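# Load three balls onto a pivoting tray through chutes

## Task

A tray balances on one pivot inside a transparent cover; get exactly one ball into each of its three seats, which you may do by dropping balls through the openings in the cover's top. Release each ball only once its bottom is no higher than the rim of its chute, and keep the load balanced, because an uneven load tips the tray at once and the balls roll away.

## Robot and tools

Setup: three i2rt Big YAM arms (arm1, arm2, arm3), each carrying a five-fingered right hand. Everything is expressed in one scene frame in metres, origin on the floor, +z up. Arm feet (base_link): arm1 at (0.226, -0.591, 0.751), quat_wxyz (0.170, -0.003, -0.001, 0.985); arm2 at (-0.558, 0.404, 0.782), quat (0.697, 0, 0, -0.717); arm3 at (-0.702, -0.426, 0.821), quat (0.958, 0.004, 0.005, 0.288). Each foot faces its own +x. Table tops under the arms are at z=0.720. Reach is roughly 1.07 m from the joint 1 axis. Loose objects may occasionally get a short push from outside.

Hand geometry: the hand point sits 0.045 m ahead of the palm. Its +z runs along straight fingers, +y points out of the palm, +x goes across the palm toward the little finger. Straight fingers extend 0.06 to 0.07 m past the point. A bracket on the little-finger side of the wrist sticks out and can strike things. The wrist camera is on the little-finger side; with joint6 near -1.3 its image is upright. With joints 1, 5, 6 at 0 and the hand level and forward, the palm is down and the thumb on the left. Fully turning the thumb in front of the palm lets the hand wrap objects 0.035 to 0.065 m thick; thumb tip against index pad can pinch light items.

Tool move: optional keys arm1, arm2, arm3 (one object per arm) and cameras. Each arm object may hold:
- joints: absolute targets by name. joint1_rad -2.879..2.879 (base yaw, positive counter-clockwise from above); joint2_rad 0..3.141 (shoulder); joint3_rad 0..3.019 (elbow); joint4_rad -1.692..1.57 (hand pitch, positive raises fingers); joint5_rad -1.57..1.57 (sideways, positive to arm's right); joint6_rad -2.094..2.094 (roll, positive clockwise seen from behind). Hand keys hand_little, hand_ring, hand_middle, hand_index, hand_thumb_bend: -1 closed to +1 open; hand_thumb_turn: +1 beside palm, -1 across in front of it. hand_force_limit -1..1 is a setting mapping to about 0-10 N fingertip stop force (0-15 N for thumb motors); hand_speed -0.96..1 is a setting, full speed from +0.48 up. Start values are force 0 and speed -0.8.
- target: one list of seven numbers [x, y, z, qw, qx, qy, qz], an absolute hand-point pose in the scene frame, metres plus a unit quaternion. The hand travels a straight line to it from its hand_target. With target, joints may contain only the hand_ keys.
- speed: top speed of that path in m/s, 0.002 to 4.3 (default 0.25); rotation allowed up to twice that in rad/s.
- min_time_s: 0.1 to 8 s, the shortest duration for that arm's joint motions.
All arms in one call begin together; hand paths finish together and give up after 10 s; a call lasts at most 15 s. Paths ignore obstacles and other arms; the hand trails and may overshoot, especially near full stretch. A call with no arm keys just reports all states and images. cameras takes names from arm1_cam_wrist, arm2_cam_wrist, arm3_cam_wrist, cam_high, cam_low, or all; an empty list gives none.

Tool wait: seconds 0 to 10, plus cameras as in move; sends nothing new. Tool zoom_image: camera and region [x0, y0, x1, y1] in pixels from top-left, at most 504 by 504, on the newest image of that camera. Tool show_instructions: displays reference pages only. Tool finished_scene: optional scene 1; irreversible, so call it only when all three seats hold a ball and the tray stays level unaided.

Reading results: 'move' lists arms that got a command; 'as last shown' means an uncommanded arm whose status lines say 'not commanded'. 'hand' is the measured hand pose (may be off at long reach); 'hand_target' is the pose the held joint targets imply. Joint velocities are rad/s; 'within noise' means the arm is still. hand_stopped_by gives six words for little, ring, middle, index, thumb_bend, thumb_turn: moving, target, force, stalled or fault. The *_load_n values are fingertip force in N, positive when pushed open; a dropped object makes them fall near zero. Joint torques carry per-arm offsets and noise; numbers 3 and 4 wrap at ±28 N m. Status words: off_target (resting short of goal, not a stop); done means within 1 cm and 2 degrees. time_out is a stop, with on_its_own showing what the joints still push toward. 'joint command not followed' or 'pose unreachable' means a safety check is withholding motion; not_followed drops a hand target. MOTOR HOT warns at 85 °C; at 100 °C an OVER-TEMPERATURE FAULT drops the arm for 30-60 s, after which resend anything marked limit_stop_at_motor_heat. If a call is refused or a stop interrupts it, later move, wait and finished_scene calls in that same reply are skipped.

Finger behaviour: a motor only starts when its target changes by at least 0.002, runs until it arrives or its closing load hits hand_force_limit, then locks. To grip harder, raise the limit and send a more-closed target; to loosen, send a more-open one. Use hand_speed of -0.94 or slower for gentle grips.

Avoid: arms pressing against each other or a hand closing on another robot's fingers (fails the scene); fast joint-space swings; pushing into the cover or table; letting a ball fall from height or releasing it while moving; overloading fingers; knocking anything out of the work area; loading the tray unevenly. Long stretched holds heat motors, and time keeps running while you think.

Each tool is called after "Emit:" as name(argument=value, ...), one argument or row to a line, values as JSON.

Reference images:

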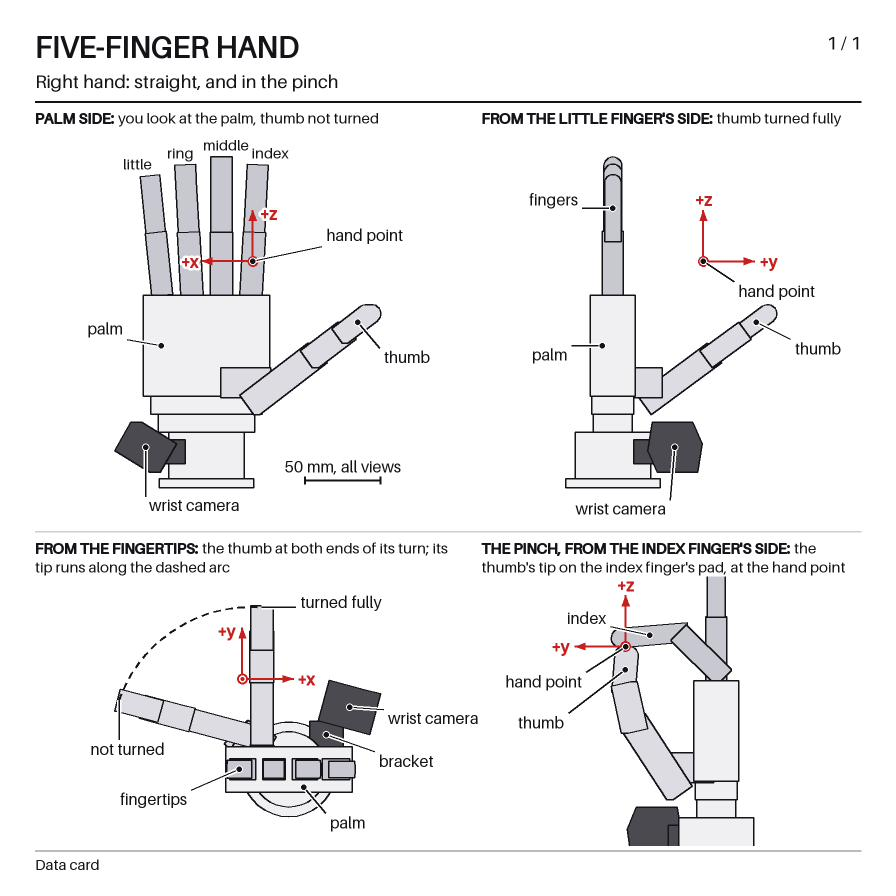

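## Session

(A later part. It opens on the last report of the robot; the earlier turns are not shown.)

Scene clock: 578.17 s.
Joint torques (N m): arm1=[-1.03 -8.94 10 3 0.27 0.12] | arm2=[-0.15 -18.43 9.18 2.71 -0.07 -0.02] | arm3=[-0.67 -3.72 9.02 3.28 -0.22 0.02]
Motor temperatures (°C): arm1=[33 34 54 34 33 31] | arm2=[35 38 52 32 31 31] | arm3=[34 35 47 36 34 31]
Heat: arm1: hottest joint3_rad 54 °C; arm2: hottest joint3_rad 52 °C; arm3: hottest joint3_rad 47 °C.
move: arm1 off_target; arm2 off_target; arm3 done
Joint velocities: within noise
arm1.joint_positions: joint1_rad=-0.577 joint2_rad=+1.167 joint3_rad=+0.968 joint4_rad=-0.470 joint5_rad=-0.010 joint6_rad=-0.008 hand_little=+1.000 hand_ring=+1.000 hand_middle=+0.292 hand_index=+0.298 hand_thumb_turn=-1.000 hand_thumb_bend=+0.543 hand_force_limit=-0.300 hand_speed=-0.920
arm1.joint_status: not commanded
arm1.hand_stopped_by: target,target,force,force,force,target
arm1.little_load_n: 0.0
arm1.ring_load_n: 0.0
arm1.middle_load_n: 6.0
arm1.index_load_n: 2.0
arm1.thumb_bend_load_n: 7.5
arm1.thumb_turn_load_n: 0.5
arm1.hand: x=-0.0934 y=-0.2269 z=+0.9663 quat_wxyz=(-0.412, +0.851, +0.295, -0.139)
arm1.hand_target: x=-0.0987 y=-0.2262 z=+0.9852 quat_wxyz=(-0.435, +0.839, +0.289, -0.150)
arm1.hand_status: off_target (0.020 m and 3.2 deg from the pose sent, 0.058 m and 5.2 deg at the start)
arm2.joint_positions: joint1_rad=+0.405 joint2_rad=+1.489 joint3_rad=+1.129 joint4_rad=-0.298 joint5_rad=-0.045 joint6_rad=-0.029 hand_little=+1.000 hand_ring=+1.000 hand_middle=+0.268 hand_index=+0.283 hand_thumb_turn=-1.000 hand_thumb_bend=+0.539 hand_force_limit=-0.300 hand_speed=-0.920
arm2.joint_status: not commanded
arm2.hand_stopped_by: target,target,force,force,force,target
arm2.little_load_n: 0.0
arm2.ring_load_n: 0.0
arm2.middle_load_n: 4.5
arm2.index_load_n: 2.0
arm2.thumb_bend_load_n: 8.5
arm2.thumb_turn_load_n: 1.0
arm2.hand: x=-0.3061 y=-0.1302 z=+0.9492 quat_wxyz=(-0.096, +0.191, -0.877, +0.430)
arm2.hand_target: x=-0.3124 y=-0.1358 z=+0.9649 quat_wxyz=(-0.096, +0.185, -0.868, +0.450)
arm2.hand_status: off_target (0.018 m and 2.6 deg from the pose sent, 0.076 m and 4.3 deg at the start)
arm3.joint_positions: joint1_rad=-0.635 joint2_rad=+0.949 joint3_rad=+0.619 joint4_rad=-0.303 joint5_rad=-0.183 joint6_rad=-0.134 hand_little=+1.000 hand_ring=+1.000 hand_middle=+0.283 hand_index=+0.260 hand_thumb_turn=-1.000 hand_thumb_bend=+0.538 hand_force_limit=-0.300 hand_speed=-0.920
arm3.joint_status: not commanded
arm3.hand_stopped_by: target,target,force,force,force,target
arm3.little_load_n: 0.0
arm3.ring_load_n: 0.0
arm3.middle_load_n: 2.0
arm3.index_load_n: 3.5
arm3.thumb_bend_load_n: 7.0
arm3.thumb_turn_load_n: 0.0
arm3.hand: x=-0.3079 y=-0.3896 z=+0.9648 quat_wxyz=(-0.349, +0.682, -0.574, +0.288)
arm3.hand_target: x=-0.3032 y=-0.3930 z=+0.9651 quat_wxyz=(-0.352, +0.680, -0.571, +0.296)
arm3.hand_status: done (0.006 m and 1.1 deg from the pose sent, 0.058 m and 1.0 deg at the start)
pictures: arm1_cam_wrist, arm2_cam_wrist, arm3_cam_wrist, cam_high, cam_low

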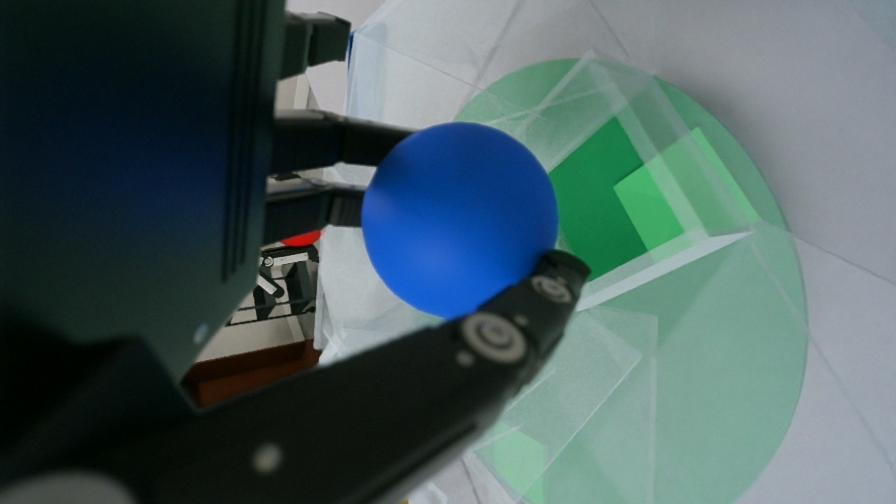

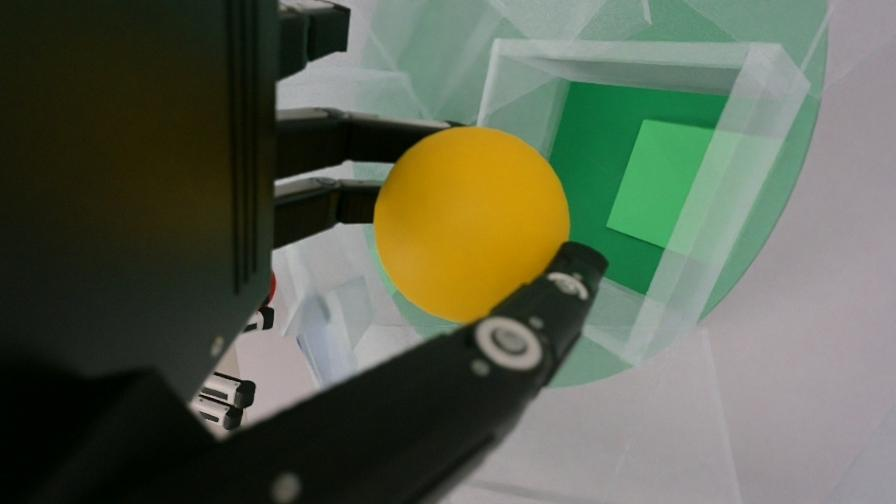

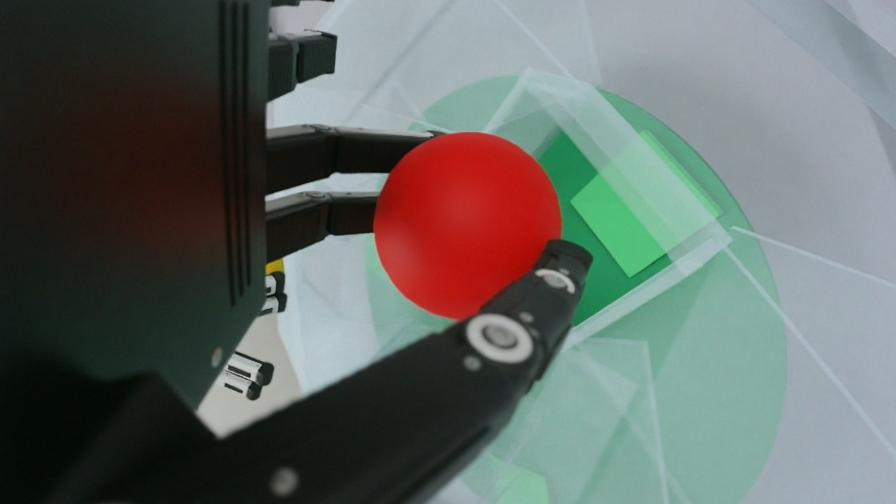

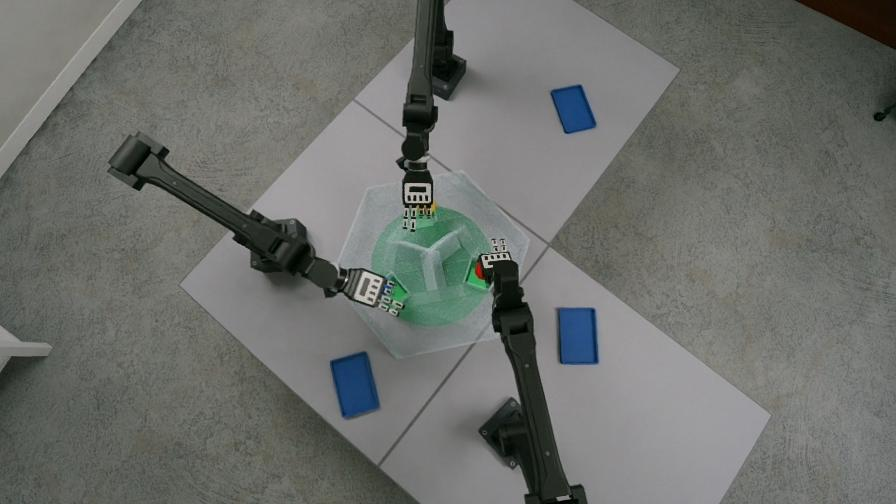

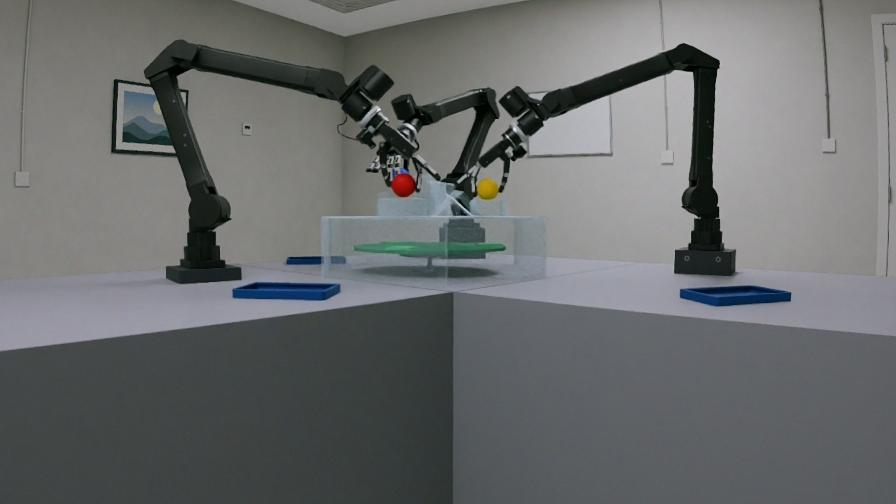

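Emit:
move(
  arm1={"target": [-0.1067, -0.2342, 0.978, 0.4351, -0.8395, -0.2890, 0.1498], "speed": 0.04},
  arm2={"target": [-0.3264, -0.1378, 0.9587, 0.0957, -0.1846, 0.8684, -0.4501], "speed": 0.04},
  arm3={"target": [-0.2902, -0.392, 0.935, 0.3525, -0.6802, 0.5707, -0.2958], "speed": 0.04},
  cameras=["all"],
)

Emit:
zoom_image(
  camera="cam_low",
  region=[370, 150, 520, 250],
)

Emit:
zoom_image(
  camera="cam_high",
  region=[360, 260, 430, 330],
)

Emit:
zoom_image(
  camera="cam_high",
  region=[445, 230, 525, 310],
)

Emit:
zoom_image(
  camera="arm1_cam_wrist",
  region=[440, 0, 780, 340],
)

Emit:
zoom_image(
  camera="arm3_cam_wrist",
  region=[440, 0, 780, 340],
)

Emit:
zoom_image(
  camera="arm2_cam_wrist",
  region=[440, 0, 840, 400],
)

Scene clock: 654.97 s.
Joint torques (N m): arm1=[-1.61 -8.53 9.78 2.8 0.28 0.1] | arm2=[-0.32 -18.08 9.01 2.66 -0.19 -0.03] | arm3=[-0.15 -4.66 8.64 3.33 -0.02 0.05]
Motor temperatures (°C): arm1=[33 35 44 34 33 31] | arm2=[35 38 42 32 31 31] | arm3=[34 35 43 36 34 30]
Heat: arm1: hottest joint3_rad 44 °C; arm2: hottest joint3_rad 42 °C; arm3: hottest joint3_rad 43 °C.
move: arm1 off_target; arm2 off_target; arm3 done
Joint velocities: within noise
arm1.joint_positions: joint1_rad=-0.546 joint2_rad=+1.166 joint3_rad=+0.950 joint4_rad=-0.452 joint5_rad=+0.015 joint6_rad=+0.009 hand_little=+1.000 hand_ring=+1.000 hand_middle=+0.292 hand_index=+0.298 hand_thumb_turn=-1.000 hand_thumb_bend=+0.543 hand_force_limit=-0.300 hand_speed=-0.920
arm1.joint_status: not commanded
arm1.hand_stopped_by: target,target,force,force,force,target
arm1.little_load_n: 0.0
arm1.ring_load_n: 0.0
arm1.middle_load_n: 6.0
arm1.index_load_n: 2.0
arm1.thumb_bend_load_n: 7.5
arm1.thumb_turn_load_n: 0.5
arm1.hand: x=-0.1011 y=-0.2351 z=+0.9594 quat_wxyz=(-0.413, +0.851, +0.295, -0.139)
arm1.hand_target: x=-0.1064 y=-0.2345 z=+0.9780 quat_wxyz=(-0.435, +0.840, +0.289, -0.150)
arm1.hand_status: off_target (0.019 m and 3.2 deg from the pose sent, 0.019 m and 3.2 deg at the start)
arm2.joint_positions: joint1_rad=+0.379 joint2_rad=+1.488 joint3_rad=+1.111 joint4_rad=-0.282 joint5_rad=-0.066 joint6_rad=-0.044 hand_little=+1.000 hand_ring=+1.000 hand_middle=+0.268 hand_index=+0.283 hand_thumb_turn=-1.000 hand_thumb_bend=+0.539 hand_force_limit=-0.300 hand_speed=-0.920
arm2.joint_status: not commanded
arm2.hand_stopped_by: target,target,force,force,force,target
arm2.little_load_n: 0.0
arm2.ring_load_n: 0.0
arm2.middle_load_n: 4.5
arm2.index_load_n: 2.0
arm2.thumb_bend_load_n: 8.5
arm2.thumb_turn_load_n: 1.0
arm2.hand: x=-0.3186 y=-0.1321 z=+0.9433 quat_wxyz=(-0.097, +0.190, -0.877, +0.430)
arm2.hand_target: x=-0.3264 y=-0.1376 z=+0.9586 quat_wxyz=(-0.095, +0.185, -0.869, +0.450)
arm2.hand_status: off_target (0.018 m and 2.5 deg from the pose sent, 0.024 m and 2.6 deg at the start)
arm3.joint_positions: joint1_rad=-0.635 joint2_rad=+1.037 joint3_rad=+0.584 joint4_rad=-0.180 joint5_rad=-0.183 joint6_rad=-0.134 hand_little=+1.000 hand_ring=+1.000 hand_middle=+0.283 hand_index=+0.260 hand_thumb_turn=-1.000 hand_thumb_bend=+0.538 hand_force_limit=-0.300 hand_speed=-0.920
arm3.joint_status: not commanded
arm3.hand_stopped_by: target,target,force,force,force,target
arm3.little_load_n: 0.0
arm3.ring_load_n: 0.0
arm3.middle_load_n: 2.0
arm3.index_load_n: 4.0
arm3.thumb_bend_load_n: 7.5
arm3.thumb_turn_load_n: 0.0
arm3.hand: x=-0.2948 y=-0.3901 z=+0.9348 quat_wxyz=(-0.349, +0.682, -0.574, +0.289)
arm3.hand_target: x=-0.2904 y=-0.3920 z=+0.9350 quat_wxyz=(-0.352, +0.680, -0.571, +0.296)
arm3.hand_status: done (0.005 m and 1.0 deg from the pose sent, 0.035 m and 1.1 deg at the start)
pictures: arm1_cam_wrist, arm2_cam_wrist, arm3_cam_wrist, cam_high, cam_low

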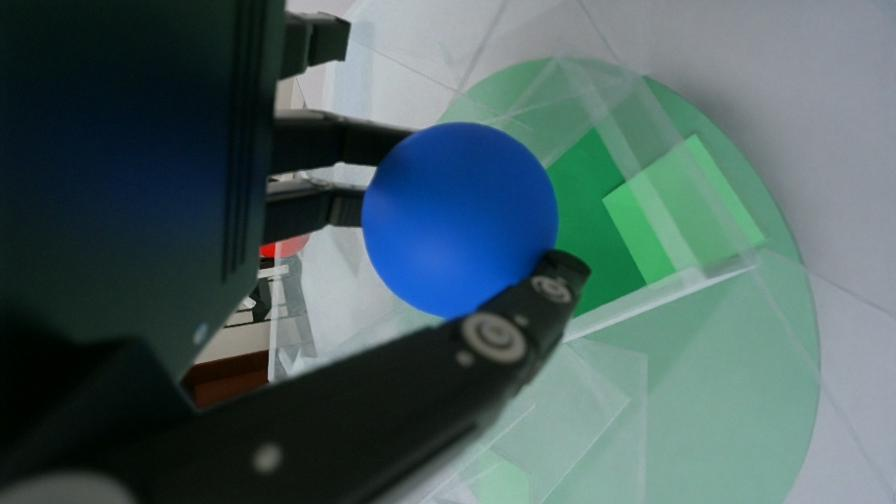

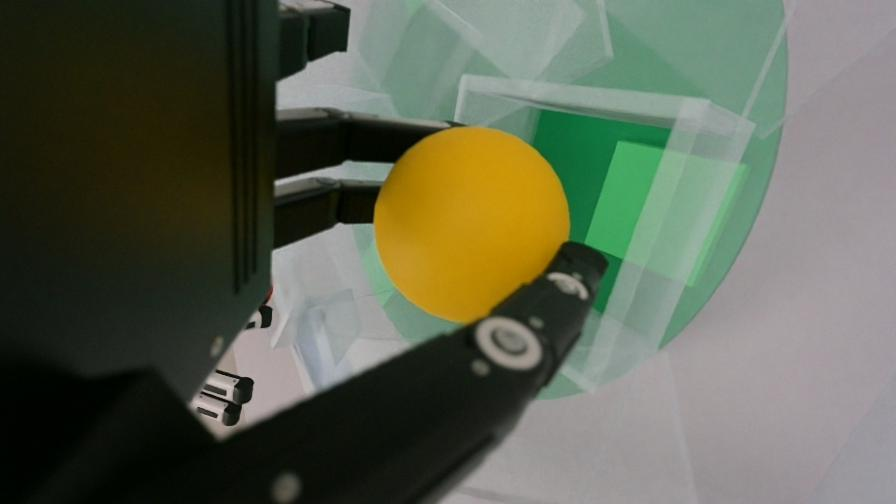

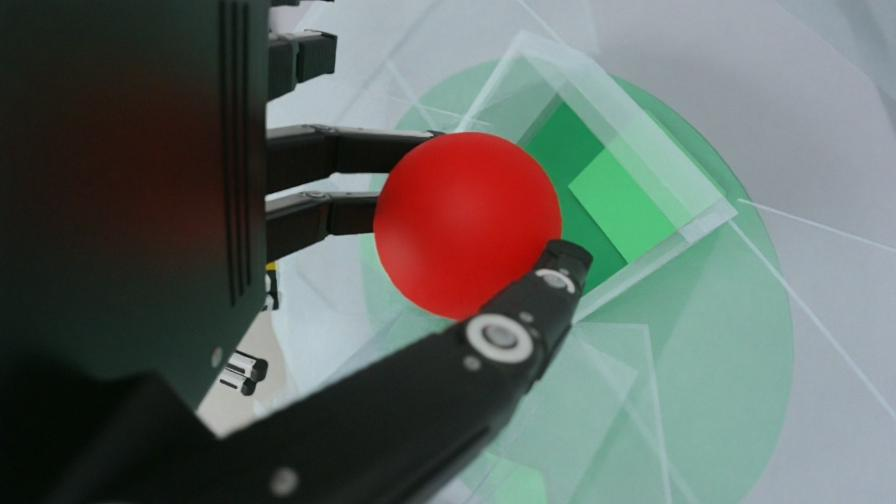

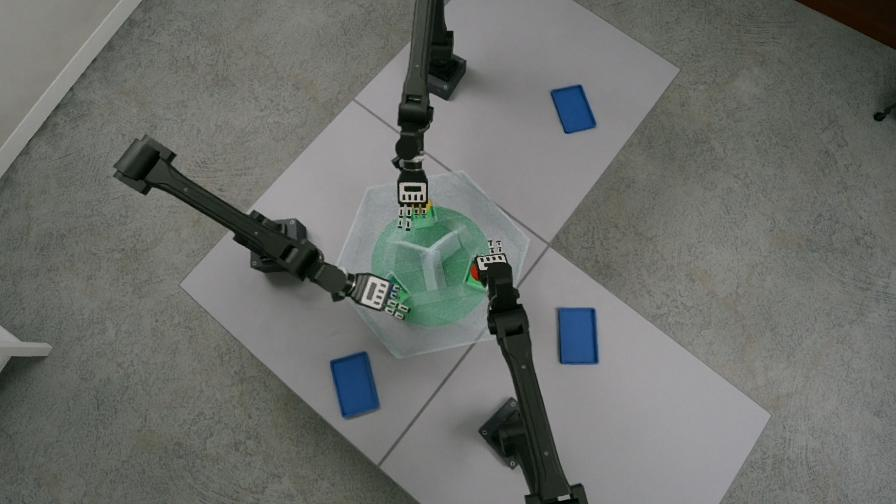

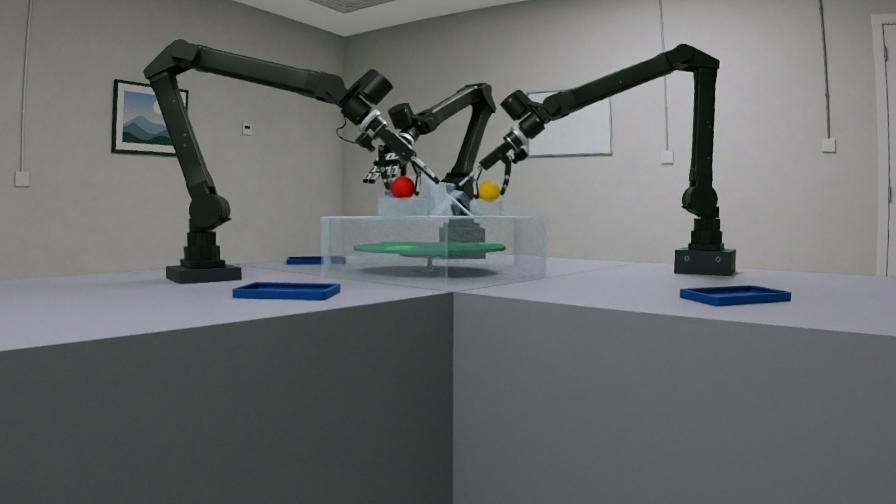

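Scaled by 3.360 from the camera's image (finer frame: 1280x720).

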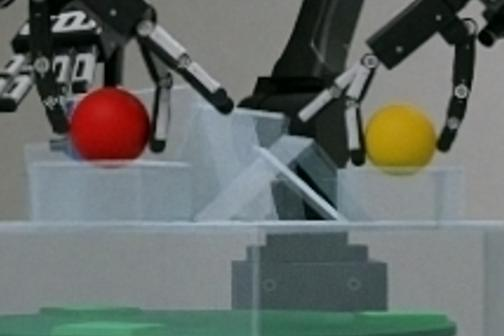

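Scaled by 7.200 from the camera's image (finer frame: 1280x720).

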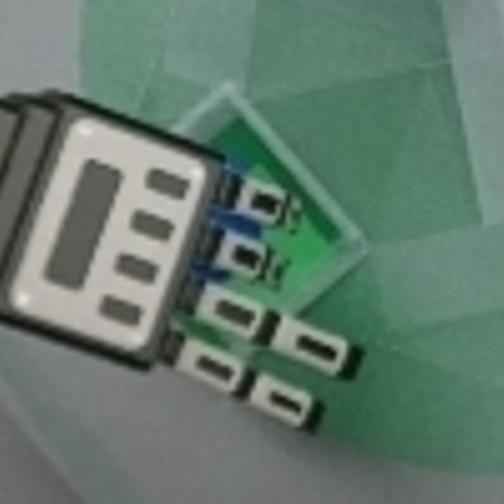

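Scaled by 6.300 from the camera's image (finer frame: 1280x720).

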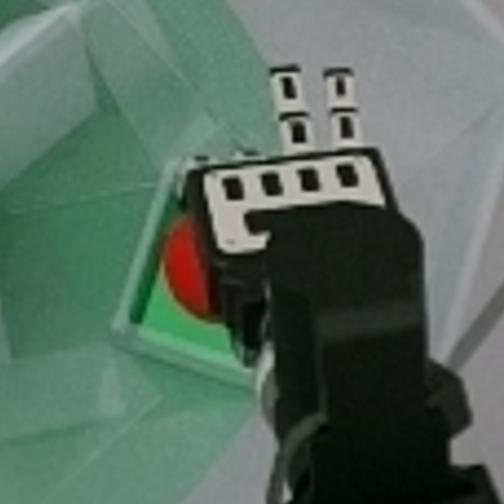

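Scaled by 1.482 from the camera's image (finer frame: 1280x720).

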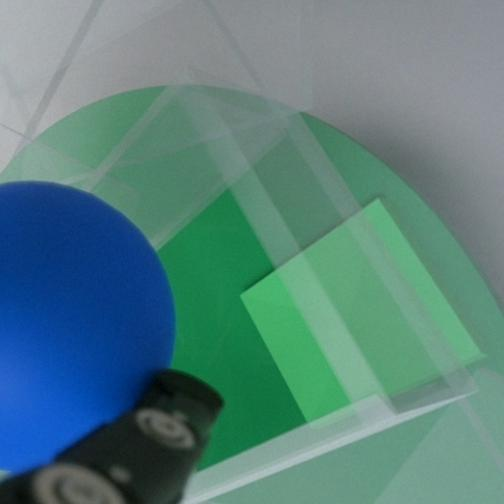

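Scaled by 1.482 from the camera's image (finer frame: 1280x720).

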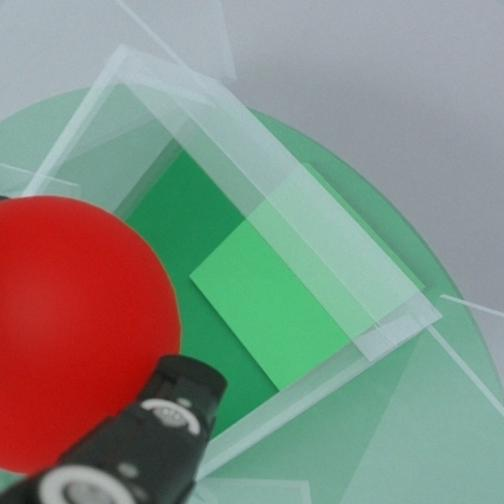

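Scaled by 1.260 from the camera's image (finer frame: 1280x720).

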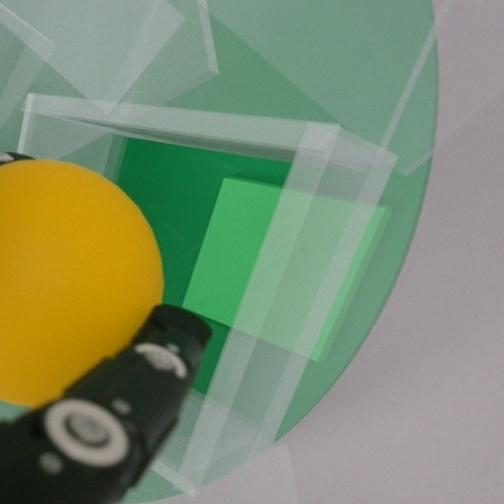

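Emit:
move(
  arm3={"target": [-0.2914, -0.3885, 0.9190, 0.3525, -0.6802, 0.5707, -0.2958], "speed": 0.04},
  cameras=["all"],
)

Emit:
zoom_image(
  camera="arm1_cam_wrist",
  region=[440, 0, 780, 340],
)

Emit:
zoom_image(
  camera="cam_low",
  region=[370, 150, 520, 250],
)

Emit:
zoom_image(
  camera="cam_high",
  region=[360, 260, 430, 330],
)

Scene clock: 677.07 s.
Joint torques (N m): arm1=[-2.08 -8.59 9.77 3.02 0.27 0.11] | arm2=[-0.32 -18.26 8.99 2.76 -0.18 -0.05] | arm3=[0.85 -4.72 8.42 3.28 0.15 0.11]
Motor temperatures (°C): arm1=[33 36 45 34 33 31] | arm2=[35 40 42 32 31 31] | arm3=[34 35 43 36 34 30]
Heat: arm1: hottest joint3_rad 45 °C; arm2: hottest joint3_rad 42 °C; arm3: hottest joint3_rad 43 °C.
move: arm3 done
Joint velocities: within noise
arm1, arm2: as last shown
arm1.index_load_n: 2.5
arm2.index_load_n: 1.5
arm3.joint_positions: joint1_rad=-0.634 joint2_rad=+1.061 joint3_rad=+0.552 joint4_rad=-0.122 joint5_rad=-0.178 joint6_rad=-0.134 hand_little=+1.000 hand_ring=+1.000 hand_middle=+0.283 hand_index=+0.260 hand_thumb_turn=-1.000 hand_thumb_bend=+0.538 hand_force_limit=-0.300 hand_speed=-0.920
arm3.joint_status: not commanded
arm3.hand_stopped_by: target,target,force,force,force,target
arm3.little_load_n: 0.0
arm3.ring_load_n: 0.0
arm3.middle_load_n: 2.0
arm3.index_load_n: 4.0
arm3.thumb_bend_load_n: 7.5
arm3.thumb_turn_load_n: 0.0
arm3.hand: x=-0.2955 y=-0.3909 z=+0.9190 quat_wxyz=(-0.348, +0.682, -0.575, +0.291)
arm3.hand_target: x=-0.2916 y=-0.3884 z=+0.9191 quat_wxyz=(-0.352, +0.680, -0.571, +0.296)
arm3.hand_status: done (0.005 m and 0.9 deg from the pose sent, 0.016 m and 1.0 deg at the start)
pictures: arm1_cam_wrist, arm2_cam_wrist, arm3_cam_wrist, cam_high, cam_low

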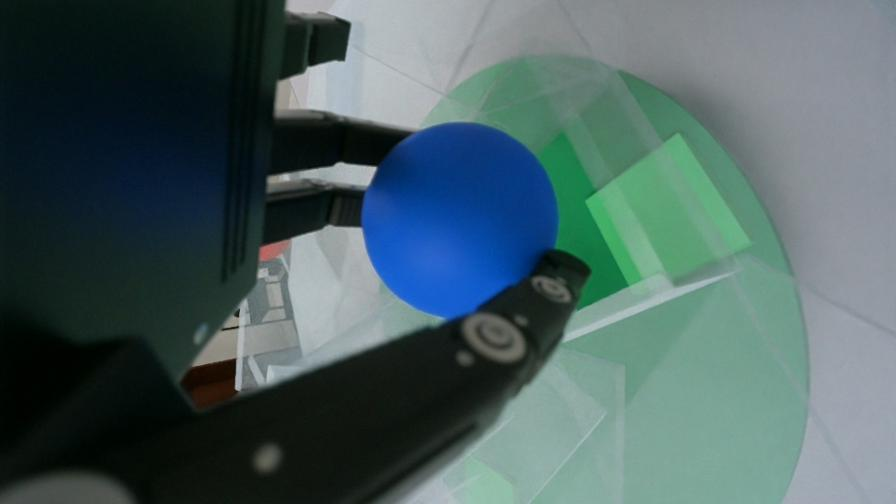

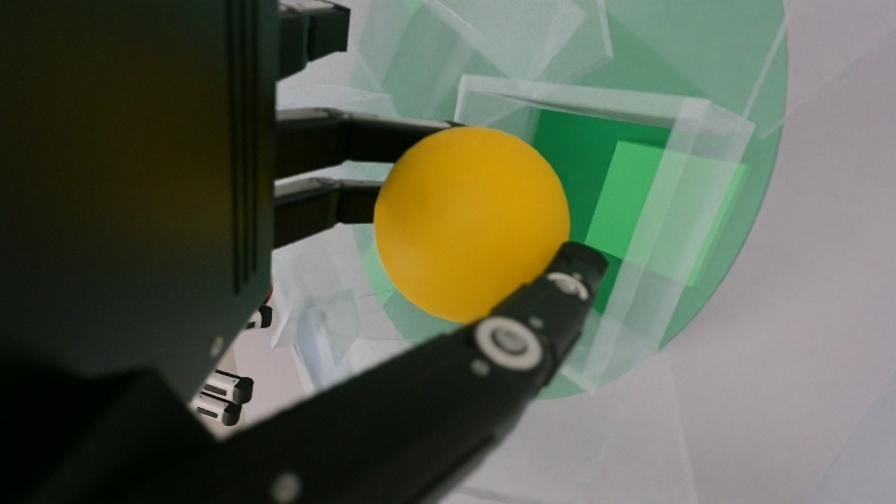

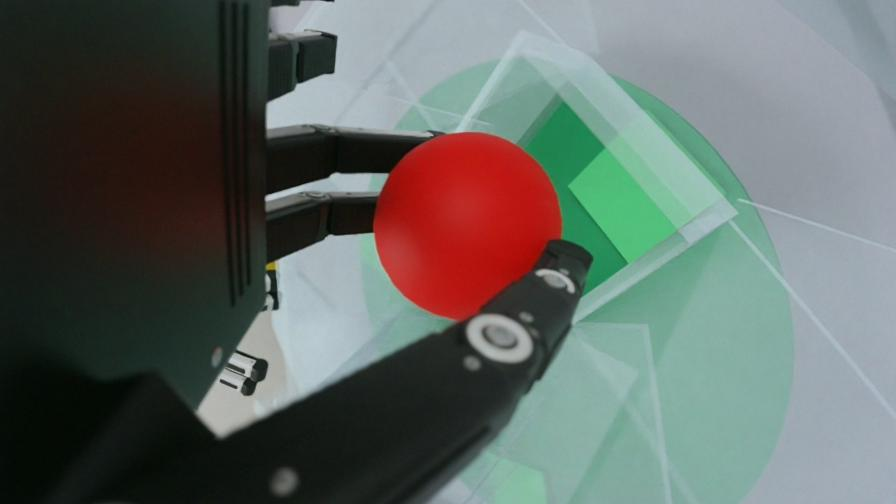

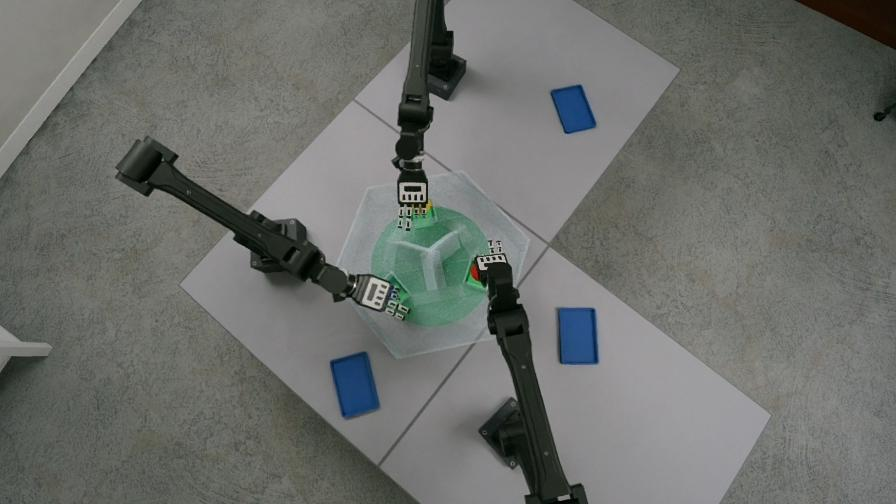

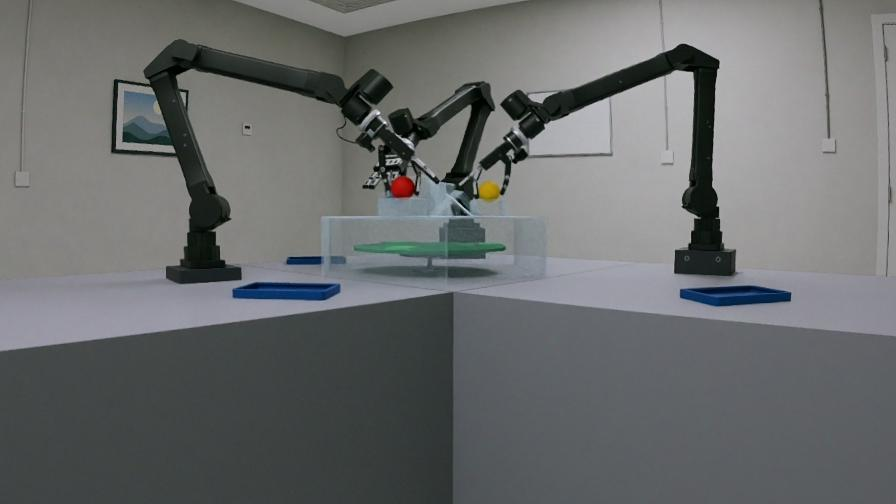

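Scaled by 1.482 from the camera's image (finer frame: 1280x720).

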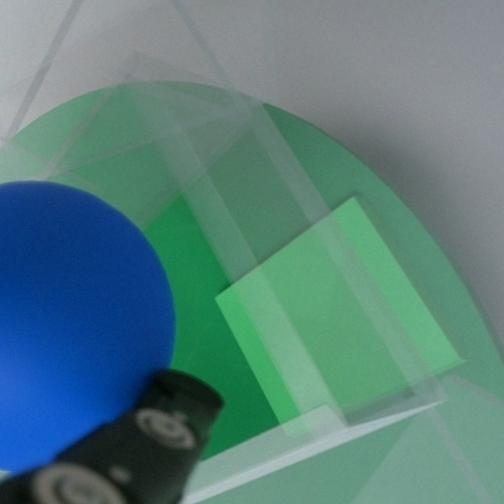

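Scaled by 3.360 from the camera's image (finer frame: 1280x720).

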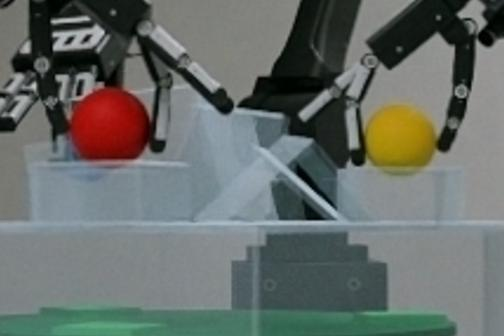

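Scaled by 7.200 from the camera's image (finer frame: 1280x720).

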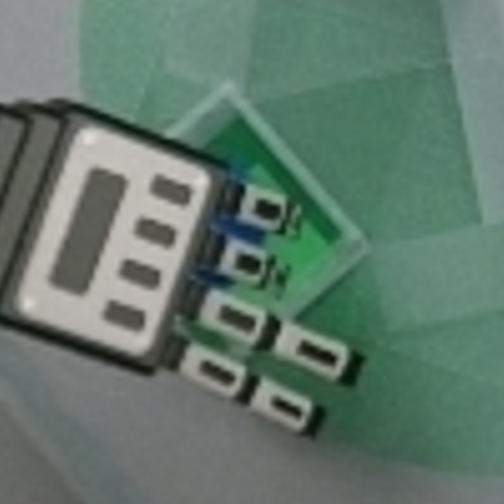

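Emit:
zoom_image(
  camera="cam_low",
  region=[372, 165, 452, 222],
)

Emit:
zoom_image(
  camera="cam_low",
  region=[450, 165, 530, 222],
)

Scaled by 6.300 from the camera's image (finer frame: 1280x720).

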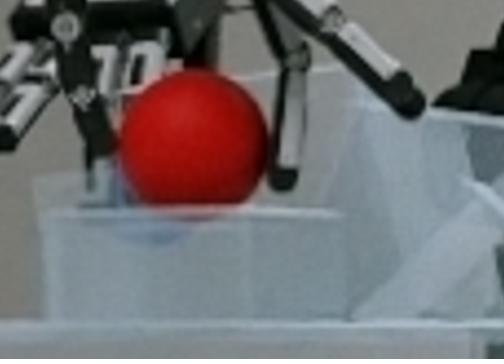

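Scaled by 6.300 from the camera's image (finer frame: 1280x720).

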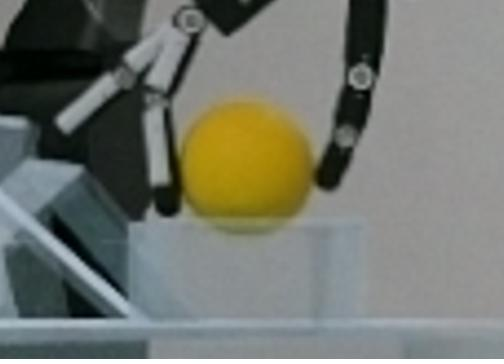

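Emit:
move(
  arm1={"target": [-0.1067, -0.2322, 0.974, 0.4351, -0.8395, -0.2890, 0.1498], "speed": 0.04},
  cameras=["cam_low"],
)

Emit:
zoom_image(
  camera="cam_low",
  region=[372, 165, 452, 222],
)

Scene clock: 707.33 s.
Joint torques (N m): arm1=[-1.67 -8 9.73 2.93 0.18 0.08] | arm2=[-0.26 -18.26 8.95 2.69 -0.18 -0.04] | arm3=[0.85 -4.66 8.42 3.3 0.15 0.11]
Motor temperatures (°C): arm1=[33 36 45 34 33 31] | arm2=[34 40 42 32 31 31] | arm3=[34 35 44 36 34 30]
Heat: arm1: hottest joint3_rad 45 °C; arm2: hottest joint3_rad 42 °C; arm3: hottest joint3_rad 44 °C.
move: arm1 off_target
Joint velocities: within noise
arm1.joint_positions: joint1_rad=-0.546 joint2_rad=+1.166 joint3_rad=+0.944 joint4_rad=-0.440 joint5_rad=+0.015 joint6_rad=+0.009 hand_little=+1.000 hand_ring=+1.000 hand_middle=+0.292 hand_index=+0.298 hand_thumb_turn=-1.000 hand_thumb_bend=+0.543 hand_force_limit=-0.300 hand_speed=-0.920
arm1.joint_status: not commanded
arm1.hand_stopped_by: target,target,force,force,force,target
arm1.little_load_n: 0.0
arm1.ring_load_n: 0.0
arm1.middle_load_n: 5.5
arm1.index_load_n: 2.5
arm1.thumb_bend_load_n: 7.5
arm1.thumb_turn_load_n: 0.5
arm1.hand: x=-0.1016 y=-0.2344 z=+0.9584 quat_wxyz=(-0.415, +0.849, +0.295, -0.140)
arm1.hand_target: x=-0.1065 y=-0.2324 z=+0.9742 quat_wxyz=(-0.435, +0.840, +0.289, -0.150)
arm1.hand_status: off_target (0.017 m and 2.9 deg from the pose sent, 0.016 m and 3.2 deg at the start)
arm2, arm3: as last shown
arm2.middle_load_n: 4.0
arm2.index_load_n: 2.0
arm2.thumb_turn_load_n: 0.5

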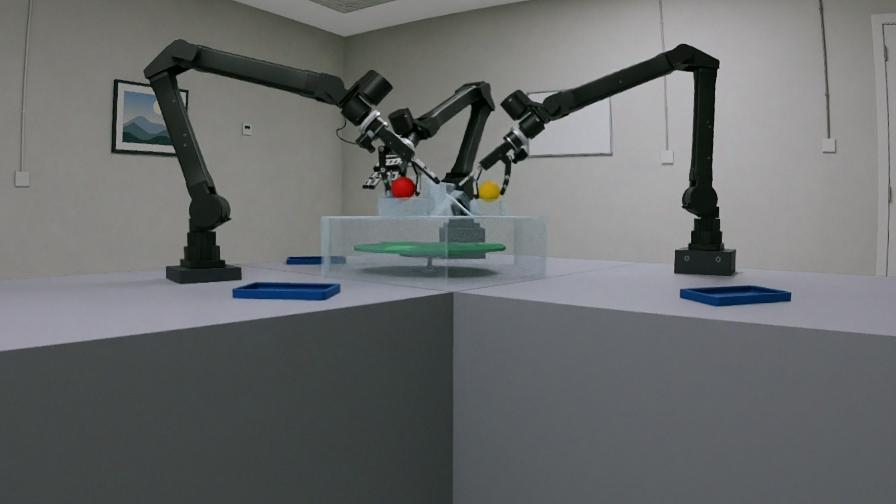

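Scaled by 6.300 from the camera's image (finer frame: 1280x720).

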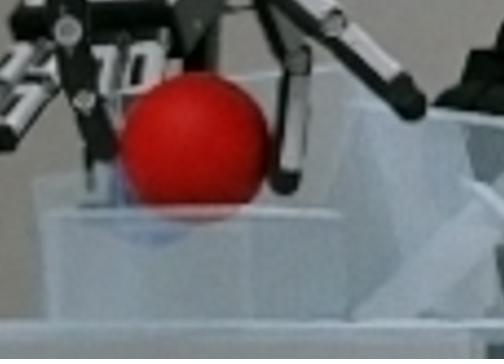

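Emit:
move(
  arm1={"joints": {"hand_speed": 1, "hand_index": 1, "hand_middle": 1, "hand_thumb_bend": 1}},
  arm2={"joints": {"hand_speed": 1, "hand_index": 1, "hand_middle": 1, "hand_thumb_bend": 1}},
  arm3={"joints": {"hand_speed": 1, "hand_index": 1, "hand_middle": 1, "hand_thumb_bend": 1}},
  cameras=["all"],
)

Scene clock: 716.63 s.
Joint torques (N m): arm1=[-2.32 -7.71 9.84 2.7 0.16 0.05] | arm2=[-0.5 -16.62 9.05 2.4 -0.14 -0.04] | arm3=[0.91 -4.66 8.43 2.91 0.15 0.11]
Motor temperatures (°C): arm1=[33 36 45 34 33 31] | arm2=[34 40 42 32 31 31] | arm3=[34 35 44 36 34 30]
Heat: arm1: hottest joint3_rad 45 °C; arm2: hottest joint3_rad 42 °C; arm3: hottest joint3_rad 44 °C.
move: arm1 done; arm2 done; arm3 done
Joint velocities: within noise
arm1.joint_positions: joint1_rad=-0.546 joint2_rad=+1.162 joint3_rad=+0.944 joint4_rad=-0.432 joint5_rad=+0.015 joint6_rad=+0.010 hand_little=+1.000 hand_ring=+1.000 hand_middle=+1.000 hand_index=+1.000 hand_thumb_turn=-1.000 hand_thumb_bend=+1.000 hand_force_limit=-0.300 hand_speed=+1.000
arm1.joint_status: all done
arm1.hand_stopped_by: target,target,target,target,target,target
arm1.little_load_n: 0.5
arm1.ring_load_n: 0.0
arm1.middle_load_n: 0.0
arm1.index_load_n: 0.0
arm1.thumb_bend_load_n: 0.0
arm1.thumb_turn_load_n: 0.0
arm1.hand: x=-0.1025 y=-0.2334 z=+0.9613 quat_wxyz=(-0.420, +0.847, +0.294, -0.141)
arm1.hand_target: x=-0.1065 y=-0.2324 z=+0.9742 quat_wxyz=(-0.435, +0.839, +0.289, -0.150)
arm1.hand_status: not commanded
arm2.joint_positions: joint1_rad=+0.379 joint2_rad=+1.471 joint3_rad=+1.111 joint4_rad=-0.274 joint5_rad=-0.067 joint6_rad=-0.044 hand_little=+1.000 hand_ring=+1.000 hand_middle=+1.000 hand_index=+1.000 hand_thumb_turn=-1.000 hand_thumb_bend=+1.000 hand_force_limit=-0.300 hand_speed=+1.000
arm2.joint_status: all done
arm2.hand_stopped_by: target,target,target,target,target,target
arm2.little_load_n: 0.0
arm2.ring_load_n: 0.0
arm2.middle_load_n: 0.0
arm2.index_load_n: 0.0
arm2.thumb_bend_load_n: 0.0
arm2.thumb_turn_load_n: 0.0
arm2.hand: x=-0.3181 y=-0.1330 z=+0.9544 quat_wxyz=(-0.098, +0.189, -0.871, +0.442)
arm2.hand_target: x=-0.3264 y=-0.1376 z=+0.9586 quat_wxyz=(-0.095, +0.185, -0.869, +0.450)
arm2.hand_status: not commanded
arm3.joint_positions: joint1_rad=-0.634 joint2_rad=+1.061 joint3_rad=+0.552 joint4_rad=-0.113 joint5_rad=-0.178 joint6_rad=-0.134 hand_little=+1.000 hand_ring=+1.000 hand_middle=+1.000 hand_index=+1.000 hand_thumb_turn=-1.000 hand_thumb_bend=+1.000 hand_force_limit=-0.300 hand_speed=+1.000
arm3.joint_status: all done
arm3.hand_stopped_by: target,target,target,target,target,target
arm3.little_load_n: 0.0
arm3.ring_load_n: 0.0
arm3.middle_load_n: 0.0
arm3.index_load_n: 0.0
arm3.thumb_bend_load_n: 0.0
arm3.thumb_turn_load_n: 0.0
arm3.hand: x=-0.2937 y=-0.3910 z=+0.9206 quat_wxyz=(-0.350, +0.680, -0.573, +0.294)
arm3.hand_target: x=-0.2916 y=-0.3884 z=+0.9191 quat_wxyz=(-0.352, +0.680, -0.571, +0.296)
arm3.hand_status: not commanded
pictures: arm1_cam_wrist, arm2_cam_wrist, arm3_cam_wrist, cam_high, cam_low

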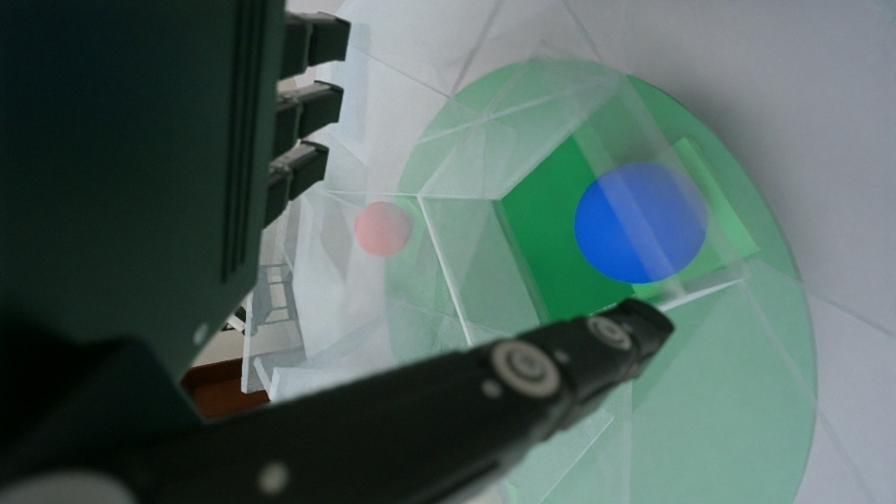

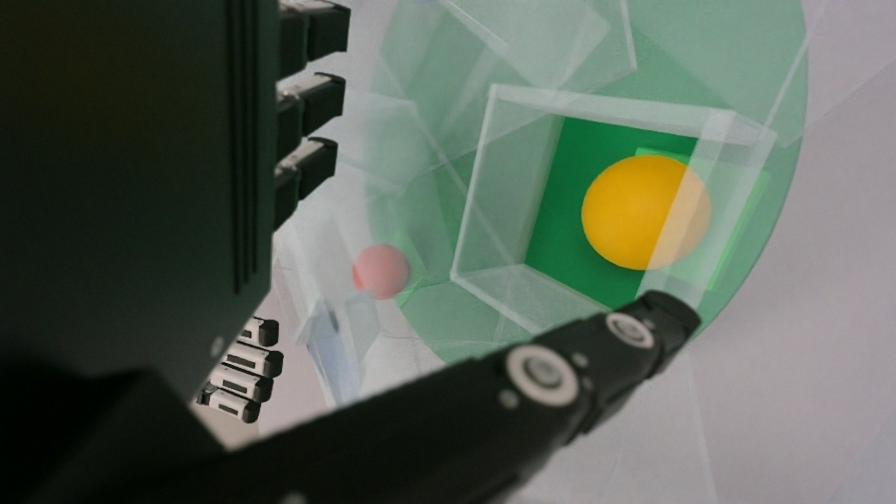

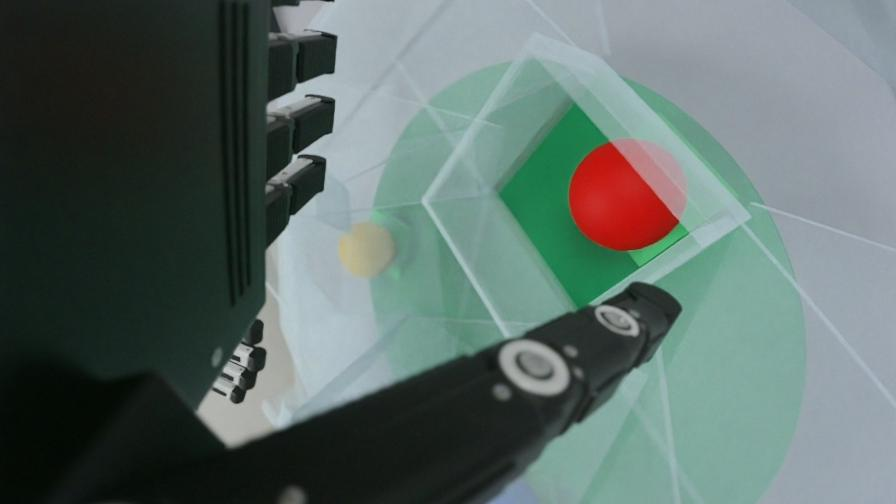

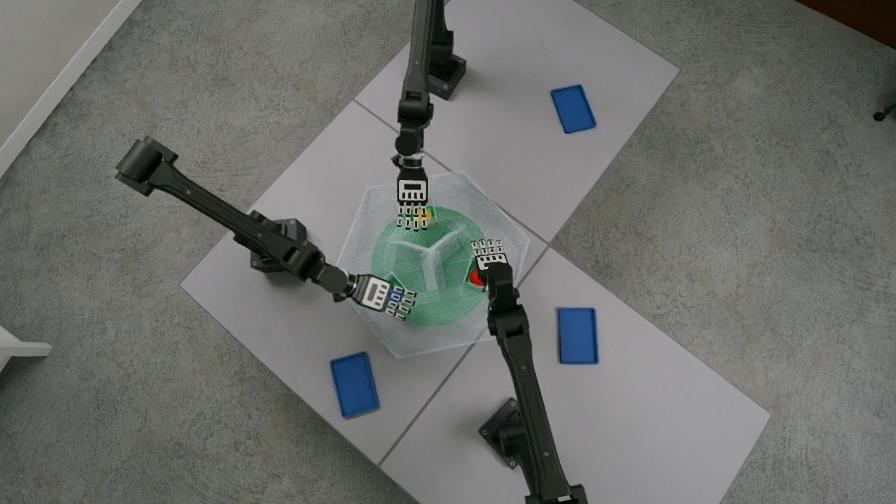

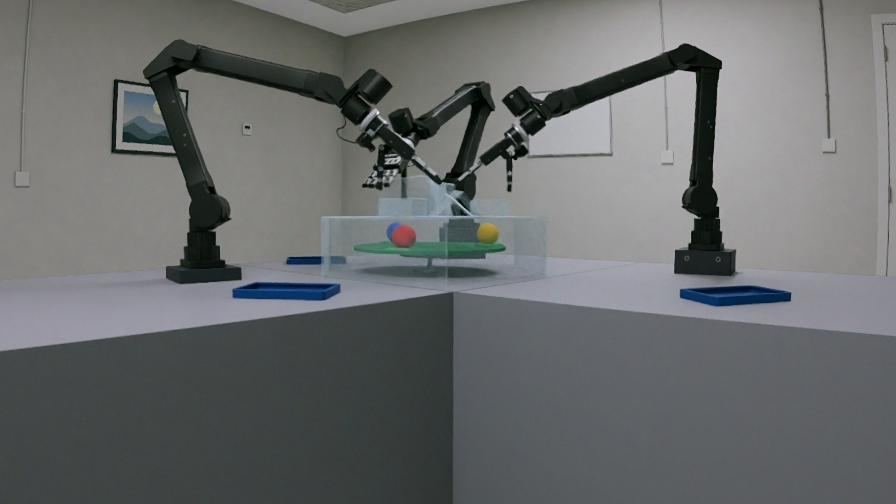

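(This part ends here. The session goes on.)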